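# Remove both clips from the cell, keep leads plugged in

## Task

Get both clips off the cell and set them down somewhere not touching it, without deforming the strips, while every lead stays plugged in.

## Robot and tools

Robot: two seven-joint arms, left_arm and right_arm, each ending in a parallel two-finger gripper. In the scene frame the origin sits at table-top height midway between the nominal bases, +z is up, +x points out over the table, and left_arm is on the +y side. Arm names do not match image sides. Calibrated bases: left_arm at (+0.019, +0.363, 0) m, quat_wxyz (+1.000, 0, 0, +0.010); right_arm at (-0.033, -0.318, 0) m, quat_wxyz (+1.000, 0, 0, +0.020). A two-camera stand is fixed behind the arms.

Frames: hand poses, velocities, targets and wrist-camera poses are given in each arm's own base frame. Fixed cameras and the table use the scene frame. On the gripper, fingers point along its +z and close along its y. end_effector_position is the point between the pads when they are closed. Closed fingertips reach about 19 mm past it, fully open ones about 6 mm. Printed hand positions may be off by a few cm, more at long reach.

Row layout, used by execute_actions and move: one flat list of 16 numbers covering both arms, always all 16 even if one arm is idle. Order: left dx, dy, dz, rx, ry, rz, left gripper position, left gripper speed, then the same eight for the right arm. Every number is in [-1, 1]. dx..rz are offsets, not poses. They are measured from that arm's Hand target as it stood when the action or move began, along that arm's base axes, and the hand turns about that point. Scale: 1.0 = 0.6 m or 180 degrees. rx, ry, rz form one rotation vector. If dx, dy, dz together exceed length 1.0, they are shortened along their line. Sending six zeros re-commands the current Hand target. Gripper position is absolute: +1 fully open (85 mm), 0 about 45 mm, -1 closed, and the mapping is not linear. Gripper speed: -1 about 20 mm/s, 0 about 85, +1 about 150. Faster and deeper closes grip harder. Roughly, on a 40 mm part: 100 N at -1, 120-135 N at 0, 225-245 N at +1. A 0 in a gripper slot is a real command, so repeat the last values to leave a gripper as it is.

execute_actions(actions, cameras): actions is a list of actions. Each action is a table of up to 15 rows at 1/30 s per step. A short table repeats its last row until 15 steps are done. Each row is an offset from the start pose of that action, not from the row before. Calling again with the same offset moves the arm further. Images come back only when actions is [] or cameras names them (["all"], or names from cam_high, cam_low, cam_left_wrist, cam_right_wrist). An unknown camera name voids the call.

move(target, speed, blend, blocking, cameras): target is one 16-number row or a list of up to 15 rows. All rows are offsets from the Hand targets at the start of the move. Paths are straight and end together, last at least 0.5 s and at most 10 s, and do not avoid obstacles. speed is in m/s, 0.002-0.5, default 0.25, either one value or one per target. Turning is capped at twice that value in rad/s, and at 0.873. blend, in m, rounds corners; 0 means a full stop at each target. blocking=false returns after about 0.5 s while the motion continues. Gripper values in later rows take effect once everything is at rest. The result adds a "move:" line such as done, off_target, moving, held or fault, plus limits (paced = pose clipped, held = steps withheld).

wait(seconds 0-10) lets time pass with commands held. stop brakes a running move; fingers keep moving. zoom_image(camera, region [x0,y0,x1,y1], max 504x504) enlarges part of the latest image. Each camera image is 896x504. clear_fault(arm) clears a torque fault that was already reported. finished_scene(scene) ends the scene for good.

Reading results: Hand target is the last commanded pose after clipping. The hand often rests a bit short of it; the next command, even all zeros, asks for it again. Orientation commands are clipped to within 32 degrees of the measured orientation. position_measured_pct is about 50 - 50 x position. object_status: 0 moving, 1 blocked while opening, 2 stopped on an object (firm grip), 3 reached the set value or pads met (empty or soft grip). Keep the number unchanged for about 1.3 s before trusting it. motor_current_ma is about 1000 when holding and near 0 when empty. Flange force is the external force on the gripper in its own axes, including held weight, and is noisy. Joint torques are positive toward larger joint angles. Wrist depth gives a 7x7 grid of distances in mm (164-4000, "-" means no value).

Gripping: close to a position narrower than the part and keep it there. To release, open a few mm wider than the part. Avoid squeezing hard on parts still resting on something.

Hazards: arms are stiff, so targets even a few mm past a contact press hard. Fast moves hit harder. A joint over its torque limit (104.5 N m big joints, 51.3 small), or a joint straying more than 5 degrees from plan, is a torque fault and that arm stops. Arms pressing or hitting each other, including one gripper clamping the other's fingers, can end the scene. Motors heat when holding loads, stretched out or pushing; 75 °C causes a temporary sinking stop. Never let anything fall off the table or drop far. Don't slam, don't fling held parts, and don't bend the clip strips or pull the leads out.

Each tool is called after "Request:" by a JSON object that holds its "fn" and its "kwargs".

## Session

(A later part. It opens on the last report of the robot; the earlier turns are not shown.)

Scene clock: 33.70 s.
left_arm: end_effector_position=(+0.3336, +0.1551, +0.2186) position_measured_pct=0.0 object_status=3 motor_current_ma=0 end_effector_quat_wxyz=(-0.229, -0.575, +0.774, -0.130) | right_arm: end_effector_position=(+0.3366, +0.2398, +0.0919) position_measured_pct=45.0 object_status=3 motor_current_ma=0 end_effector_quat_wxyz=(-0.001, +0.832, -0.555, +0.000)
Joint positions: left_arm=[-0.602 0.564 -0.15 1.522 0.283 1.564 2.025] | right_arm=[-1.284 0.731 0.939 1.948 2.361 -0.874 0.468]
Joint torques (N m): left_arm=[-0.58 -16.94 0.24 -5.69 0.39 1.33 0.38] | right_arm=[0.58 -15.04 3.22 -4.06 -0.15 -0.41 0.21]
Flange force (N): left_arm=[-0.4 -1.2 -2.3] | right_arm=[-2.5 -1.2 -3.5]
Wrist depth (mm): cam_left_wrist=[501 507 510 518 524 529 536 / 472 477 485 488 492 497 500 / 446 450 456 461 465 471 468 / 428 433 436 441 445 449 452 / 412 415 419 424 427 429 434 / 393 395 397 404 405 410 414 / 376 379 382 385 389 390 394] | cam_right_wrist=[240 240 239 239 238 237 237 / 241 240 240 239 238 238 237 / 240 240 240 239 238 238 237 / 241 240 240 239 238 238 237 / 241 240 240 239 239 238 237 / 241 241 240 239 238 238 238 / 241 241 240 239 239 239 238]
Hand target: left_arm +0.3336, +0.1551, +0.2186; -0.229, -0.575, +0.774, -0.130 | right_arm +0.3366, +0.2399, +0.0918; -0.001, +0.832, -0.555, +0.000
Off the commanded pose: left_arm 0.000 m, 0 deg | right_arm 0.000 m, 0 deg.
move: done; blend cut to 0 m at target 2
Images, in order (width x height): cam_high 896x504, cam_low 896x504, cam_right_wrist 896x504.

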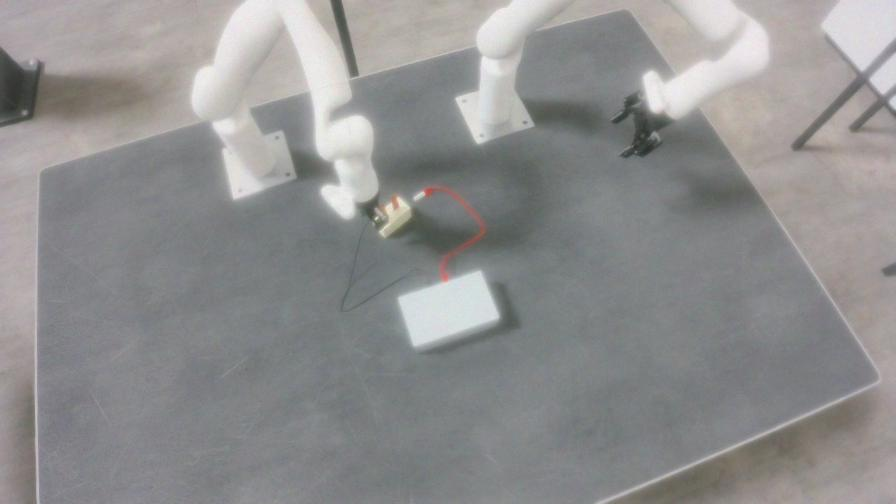

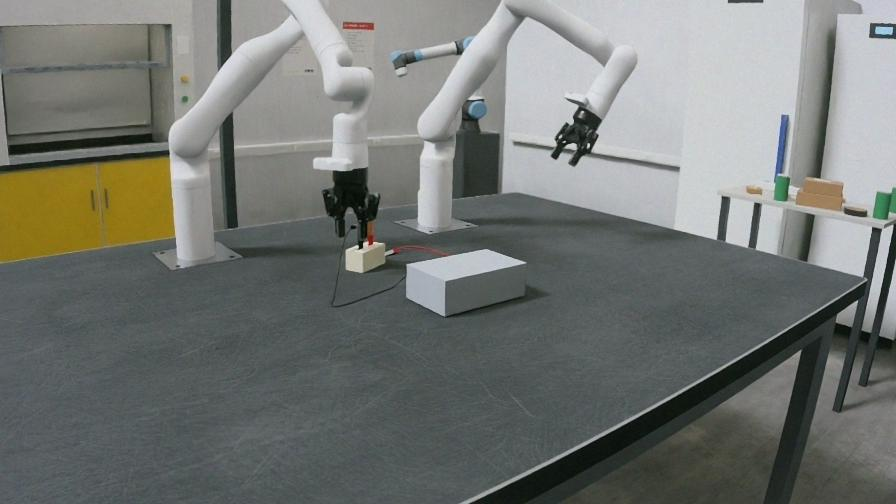

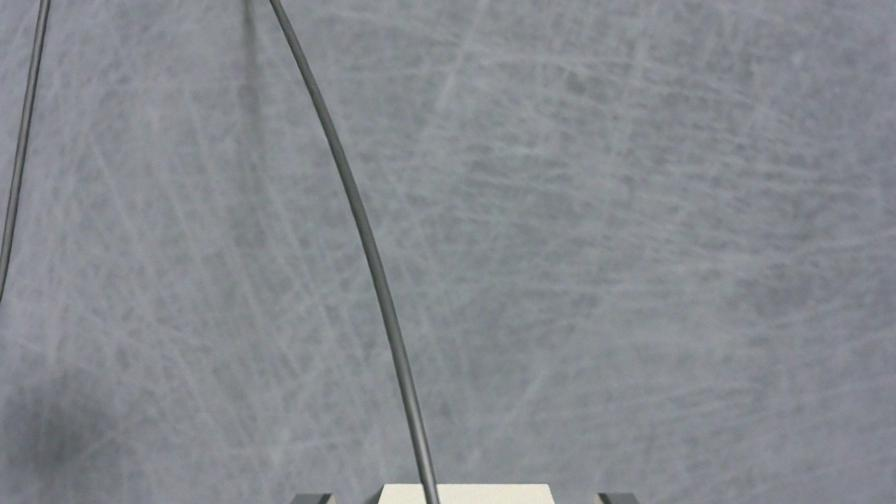

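Request:
{"fn": "move", "kwargs": {"target": [0,0,0,0,0,0,1,1,0,0,0,0,0,0,-0.72,-0.3]}}

Request:
{"fn": "move", "kwargs": {"target": [0,0,0,0,0,0,1,1,0,0,0,0,0,0,-0.99,-1], "cameras": ["cam_low","cam_high"]}}

Request:
{"fn": "zoom_image", "kwargs": {"camera": "cam_low", "region": [320, 200, 400, 280]}}

Request:
{"fn": "zoom_image", "kwargs": {"camera": "cam_high", "region": [350, 170, 430, 250]}}

Scene clock: 36.97 s.
left_arm: end_effector_position=(+0.3336, +0.1551, +0.2186) position_measured_pct=0.0 object_status=3 motor_current_ma=0 end_effector_quat_wxyz=(-0.229, -0.575, +0.774, -0.130) | right_arm: end_effector_position=(+0.3366, +0.2398, +0.0919) position_measured_pct=85.7 object_status=0 motor_current_ma=0 end_effector_quat_wxyz=(-0.001, +0.832, -0.555, +0.000)
Joint positions: left_arm=[-0.602 0.564 -0.15 1.522 0.283 1.564 2.025] | right_arm=[-1.284 0.732 0.938 1.949 2.361 -0.874 0.468]
Joint torques (N m): left_arm=[-0.5 -16.84 0.32 -5.56 0.4 1.36 0.39] | right_arm=[0.56 -14.77 3.4 -4.31 0.09 -0.37 0.32]
Flange force (N): left_arm=[-0.5 -1.1 -2.6] | right_arm=[-2.5 -0.2 -3.1]
Wrist depth (mm): cam_left_wrist=[502 507 508 518 523 531 535 / 472 478 482 488 492 499 500 / 447 454 459 461 467 472 470 / 427 432 434 442 445 450 451 / 412 416 418 423 427 429 433 / 392 397 397 403 407 408 413 / 377 380 381 386 388 389 395] | cam_right_wrist=[241 240 239 239 238 238 237 / 241 240 239 239 238 238 237 / 240 240 240 239 239 238 237 / 241 240 240 239 238 238 237 / 241 240 240 239 239 238 238 / 241 240 240 239 239 238 238 / 241 240 240 239 239 238 238]
Hand target: left_arm +0.3336, +0.1551, +0.2186; -0.229, -0.575, +0.774, -0.130 | right_arm +0.3366, +0.2398, +0.0919; -0.001, +0.832, -0.555, +0.000
Off the commanded pose: left_arm 0.000 m, 0 deg | right_arm 0.000 m, 0 deg.
move: done

Scene clock: 37.97 s.
left_arm: end_effector_position=(+0.3336, +0.1551, +0.2186) position_measured_pct=0.0 object_status=3 motor_current_ma=0 end_effector_quat_wxyz=(-0.229, -0.575, +0.774, -0.130) | right_arm: end_effector_position=(+0.3366, +0.2398, +0.0918) position_measured_pct=94.4 object_status=0 motor_current_ma=1000 end_effector_quat_wxyz=(-0.001, +0.832, -0.555, +0.000)
Joint positions: left_arm=[-0.602 0.564 -0.15 1.522 0.283 1.564 2.025] | right_arm=[-1.284 0.732 0.938 1.949 2.361 -0.874 0.468]
Joint torques (N m): left_arm=[-0.6 -16.94 0.24 -5.65 0.42 1.36 0.39] | right_arm=[0.59 -14.82 3.31 -4.38 0.05 -0.34 0.33]
Flange force (N): left_arm=[-0.4 -1.2 -2.3] | right_arm=[-2.6 0.0 -3.4]
Wrist depth (mm): cam_left_wrist=[503 508 508 519 520 530 535 / 475 477 482 485 492 501 500 / 445 452 459 461 467 471 471 / 429 432 436 440 444 447 452 / 412 416 419 422 428 431 435 / 394 397 396 403 407 409 412 / 377 380 381 385 387 389 394] | cam_right_wrist=[240 240 239 238 238 237 237 / 241 240 239 239 238 238 237 / 240 240 240 239 238 238 237 / 241 240 240 239 238 238 237 / 241 240 240 239 239 238 237 / 241 240 240 239 238 238 237 / 241 240 240 239 238 238 237]
Hand target: left_arm +0.3336, +0.1551, +0.2186; -0.229, -0.575, +0.774, -0.130 | right_arm +0.3366, +0.2398, +0.0918; -0.001, +0.832, -0.555, +0.000
Off the commanded pose: left_arm 0.000 m, 0 deg | right_arm 0.000 m, 0 deg.
move: done
Images, in order (width x height): cam_high 896x504, cam_low 896x504.

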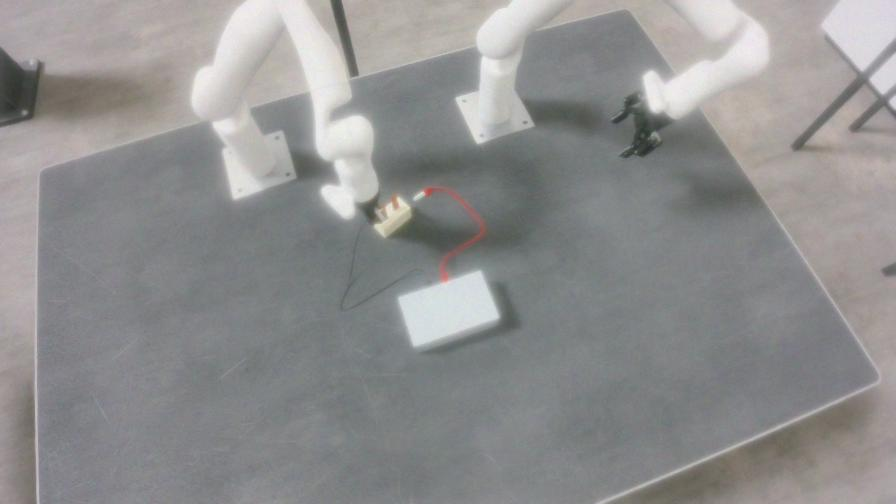

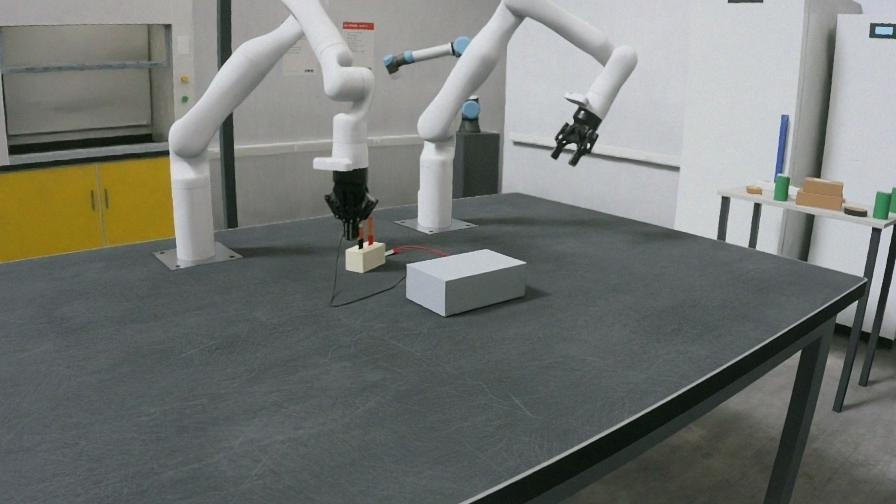

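Scaled by 6.300 from the camera's 896x504 image, which has a finer 1280x720 frame.

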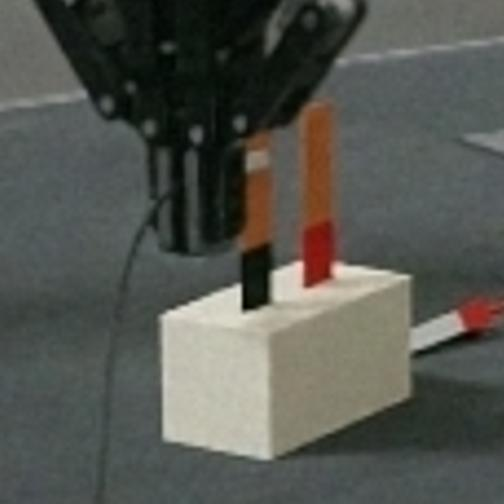

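Scaled by 6.300 from the camera's 896x504 image, which has a finer 1280x720 frame.

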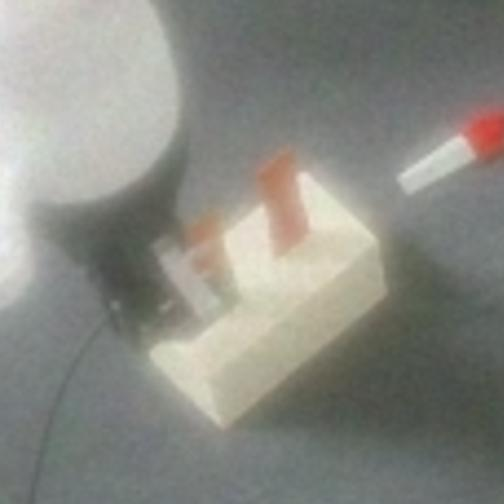

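Request:
{"fn": "move", "kwargs": {"target": [0,0,0,0,0,0,1,1,0.0096,-0.0231,0,0,0,0,-0.99,-1], "speed": 0.04, "cameras": ["cam_low"]}}

Request:
{"fn": "zoom_image", "kwargs": {"camera": "cam_low", "region": [320, 200, 400, 280]}}

Scene clock: 40.03 s.
left_arm: end_effector_position=(+0.3336, +0.1551, +0.2186) position_measured_pct=0.0 object_status=3 motor_current_ma=0 end_effector_quat_wxyz=(-0.229, -0.575, +0.774, -0.130) | right_arm: end_effector_position=(+0.3424, +0.2260, +0.0918) position_measured_pct=94.4 object_status=2 motor_current_ma=1000 end_effector_quat_wxyz=(-0.001, +0.832, -0.555, +0.000)
Joint positions: left_arm=[-0.602 0.564 -0.15 1.522 0.283 1.564 2.025] | right_arm=[-1.25 0.725 0.936 1.959 2.363 -0.867 0.504]
Joint torques (N m): left_arm=[-0.66 -16.9 0.31 -5.63 0.4 1.32 0.35] | right_arm=[0.35 -14.55 3.33 -4.32 0.07 -0.38 0.59]
Flange force (N): left_arm=[-0.3 -1.4 -2.5] | right_arm=[-2.6 -0.5 -3.5]
Wrist depth (mm): cam_left_wrist=[499 507 506 517 519 528 536 / 472 479 485 488 495 499 500 / 448 453 457 463 467 472 471 / 429 431 437 440 445 447 451 / 410 414 419 423 427 432 434 / 392 396 396 402 407 410 413 / 377 379 380 385 388 390 395] | cam_right_wrist=[240 240 239 239 238 237 237 / 241 240 239 239 239 238 237 / 240 240 239 239 238 238 237 / 241 240 240 239 238 238 237 / 241 240 240 239 239 238 237 / 241 240 240 239 239 238 238 / 241 241 240 239 239 238 238]
Hand target: left_arm +0.3336, +0.1551, +0.2186; -0.229, -0.575, +0.774, -0.130 | right_arm +0.3424, +0.2260, +0.0918; -0.001, +0.832, -0.555, +0.000
Off the commanded pose: left_arm 0.000 m, 0 deg | right_arm 0.000 m, 0 deg.
move: done
Images, in order (width x height): cam_low 896x504.

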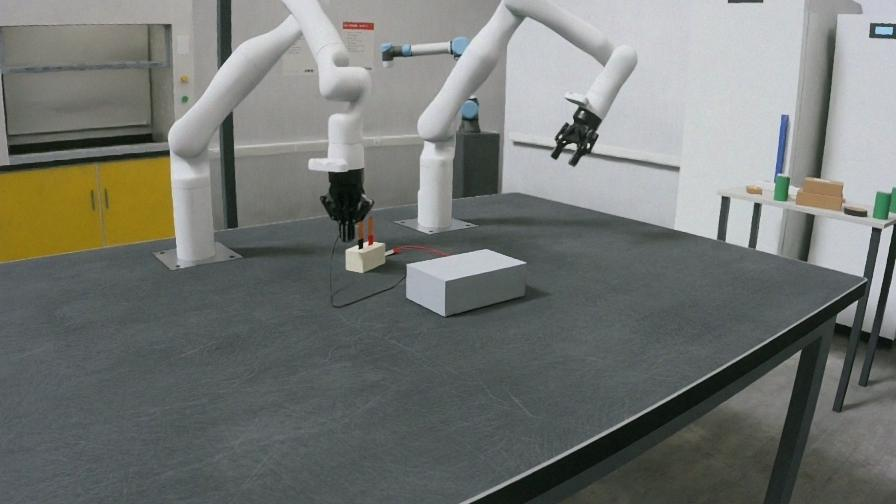

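Scaled by 6.300 from the camera's 896x504 image, which has a finer 1280x720 frame.

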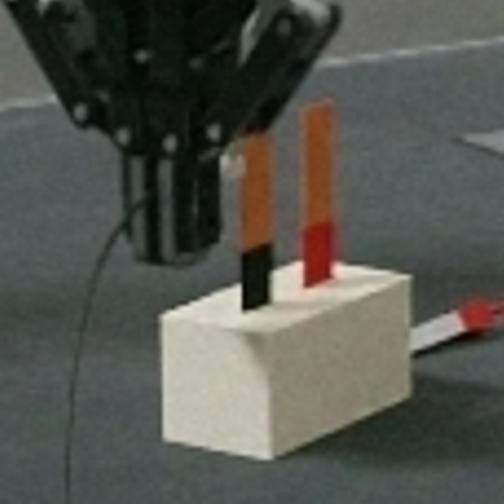

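Request:
{"fn": "move", "kwargs": {"target": [[0,0,0,0,0,0,1,1,0.016,-0.0385,0,0,0,0,-0.99,-1],[0,0,0,0,0,0,1,1,0.04,-0.0963,-0.113,0,0,0,-0.99,-1],[0,0,0,0,0,0,1,1,0.04,-0.0963,-0.113,0,0,0,-0.4,-1],[0,0,0,0,0,0,1,1,0.04,-0.0963,0.2,0,0,0,-0.4,-1]], "speed": [0.06,0.12,0.1,0.2], "blend": [0.008,0,0,0], "cameras": ["cam_low","cam_right_wrist","cam_high"]}}

Scene clock: 45.23 s.
left_arm: end_effector_position=(+0.3336, +0.1551, +0.2186) position_measured_pct=0.0 object_status=3 motor_current_ma=0 end_effector_quat_wxyz=(-0.229, -0.575, +0.774, -0.130) | right_arm: end_effector_position=(+0.3664, +0.1682, +0.2118) position_measured_pct=69.7 object_status=3 motor_current_ma=0 end_effector_quat_wxyz=(-0.001, +0.832, -0.555, +0.000)
Joint positions: left_arm=[-0.602 0.564 -0.15 1.522 0.283 1.564 2.025] | right_arm=[-1.238 0.52 1.116 1.815 2.625 -1.135 0.448]
Joint torques (N m): left_arm=[-0.55 -16.92 0.33 -5.66 0.44 1.38 0.37] | right_arm=[0.44 -11.8 2.76 -6.85 0.14 -0.35 0.29]
Flange force (N): left_arm=[-0.4 -1.1 -2.3] | right_arm=[-2.0 2.8 -1.9]
Wrist depth (mm): cam_left_wrist=[502 506 510 519 521 527 535 / 474 477 482 490 494 498 500 / 446 454 458 463 466 470 468 / 429 434 436 441 444 448 452 / 412 416 419 423 426 429 434 / 393 396 396 403 407 410 413 / 376 379 382 384 386 389 394] | cam_right_wrist=[361 361 359 358 358 357 356 / 361 361 359 359 358 356 356 / 362 361 360 358 357 357 356 / 361 361 360 359 358 357 356 / 362 361 360 359 358 357 356 / 362 361 360 359 358 357 356 / 362 361 360 359 358 357 357]
Hand target: left_arm +0.3336, +0.1551, +0.2186; -0.229, -0.575, +0.774, -0.130 | right_arm +0.3664, +0.1682, +0.2118; -0.001, +0.832, -0.555, +0.000
Off the commanded pose: left_arm 0.000 m, 0 deg | right_arm 0.000 m, 0 deg.
move: done
Images, in order (width x height): cam_high 896x504, cam_low 896x504, cam_right_wrist 896x504.

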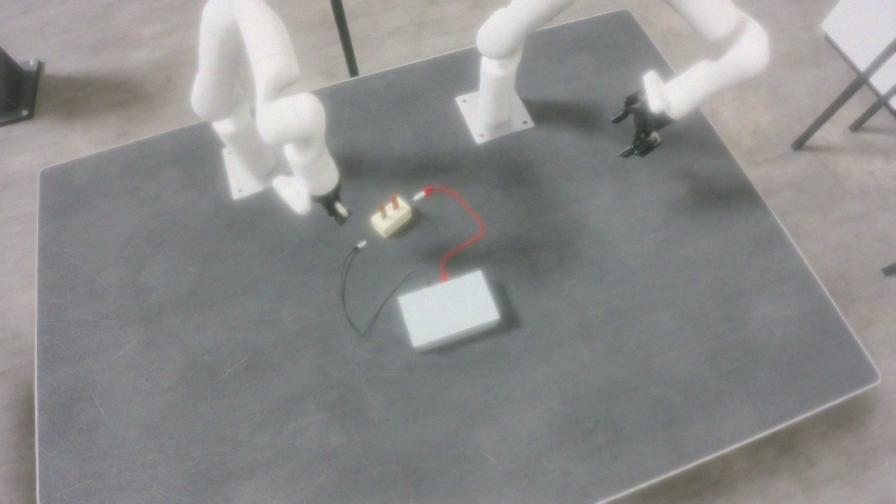

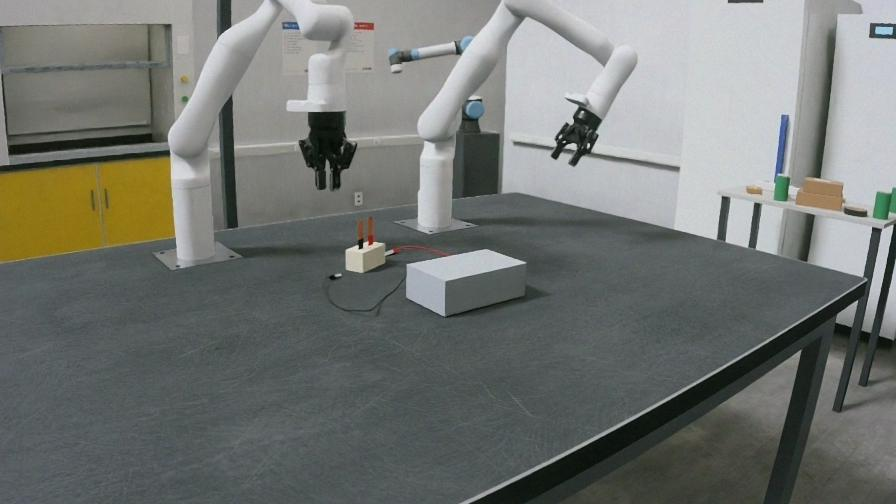

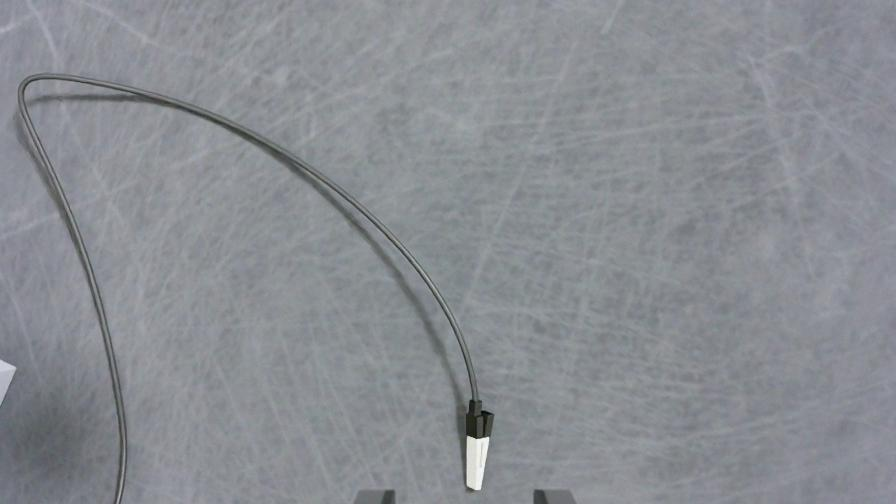

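Request:
{"fn": "finished_scene", "kwargs": {"scene": 1}}

The scene is finished: the task was done.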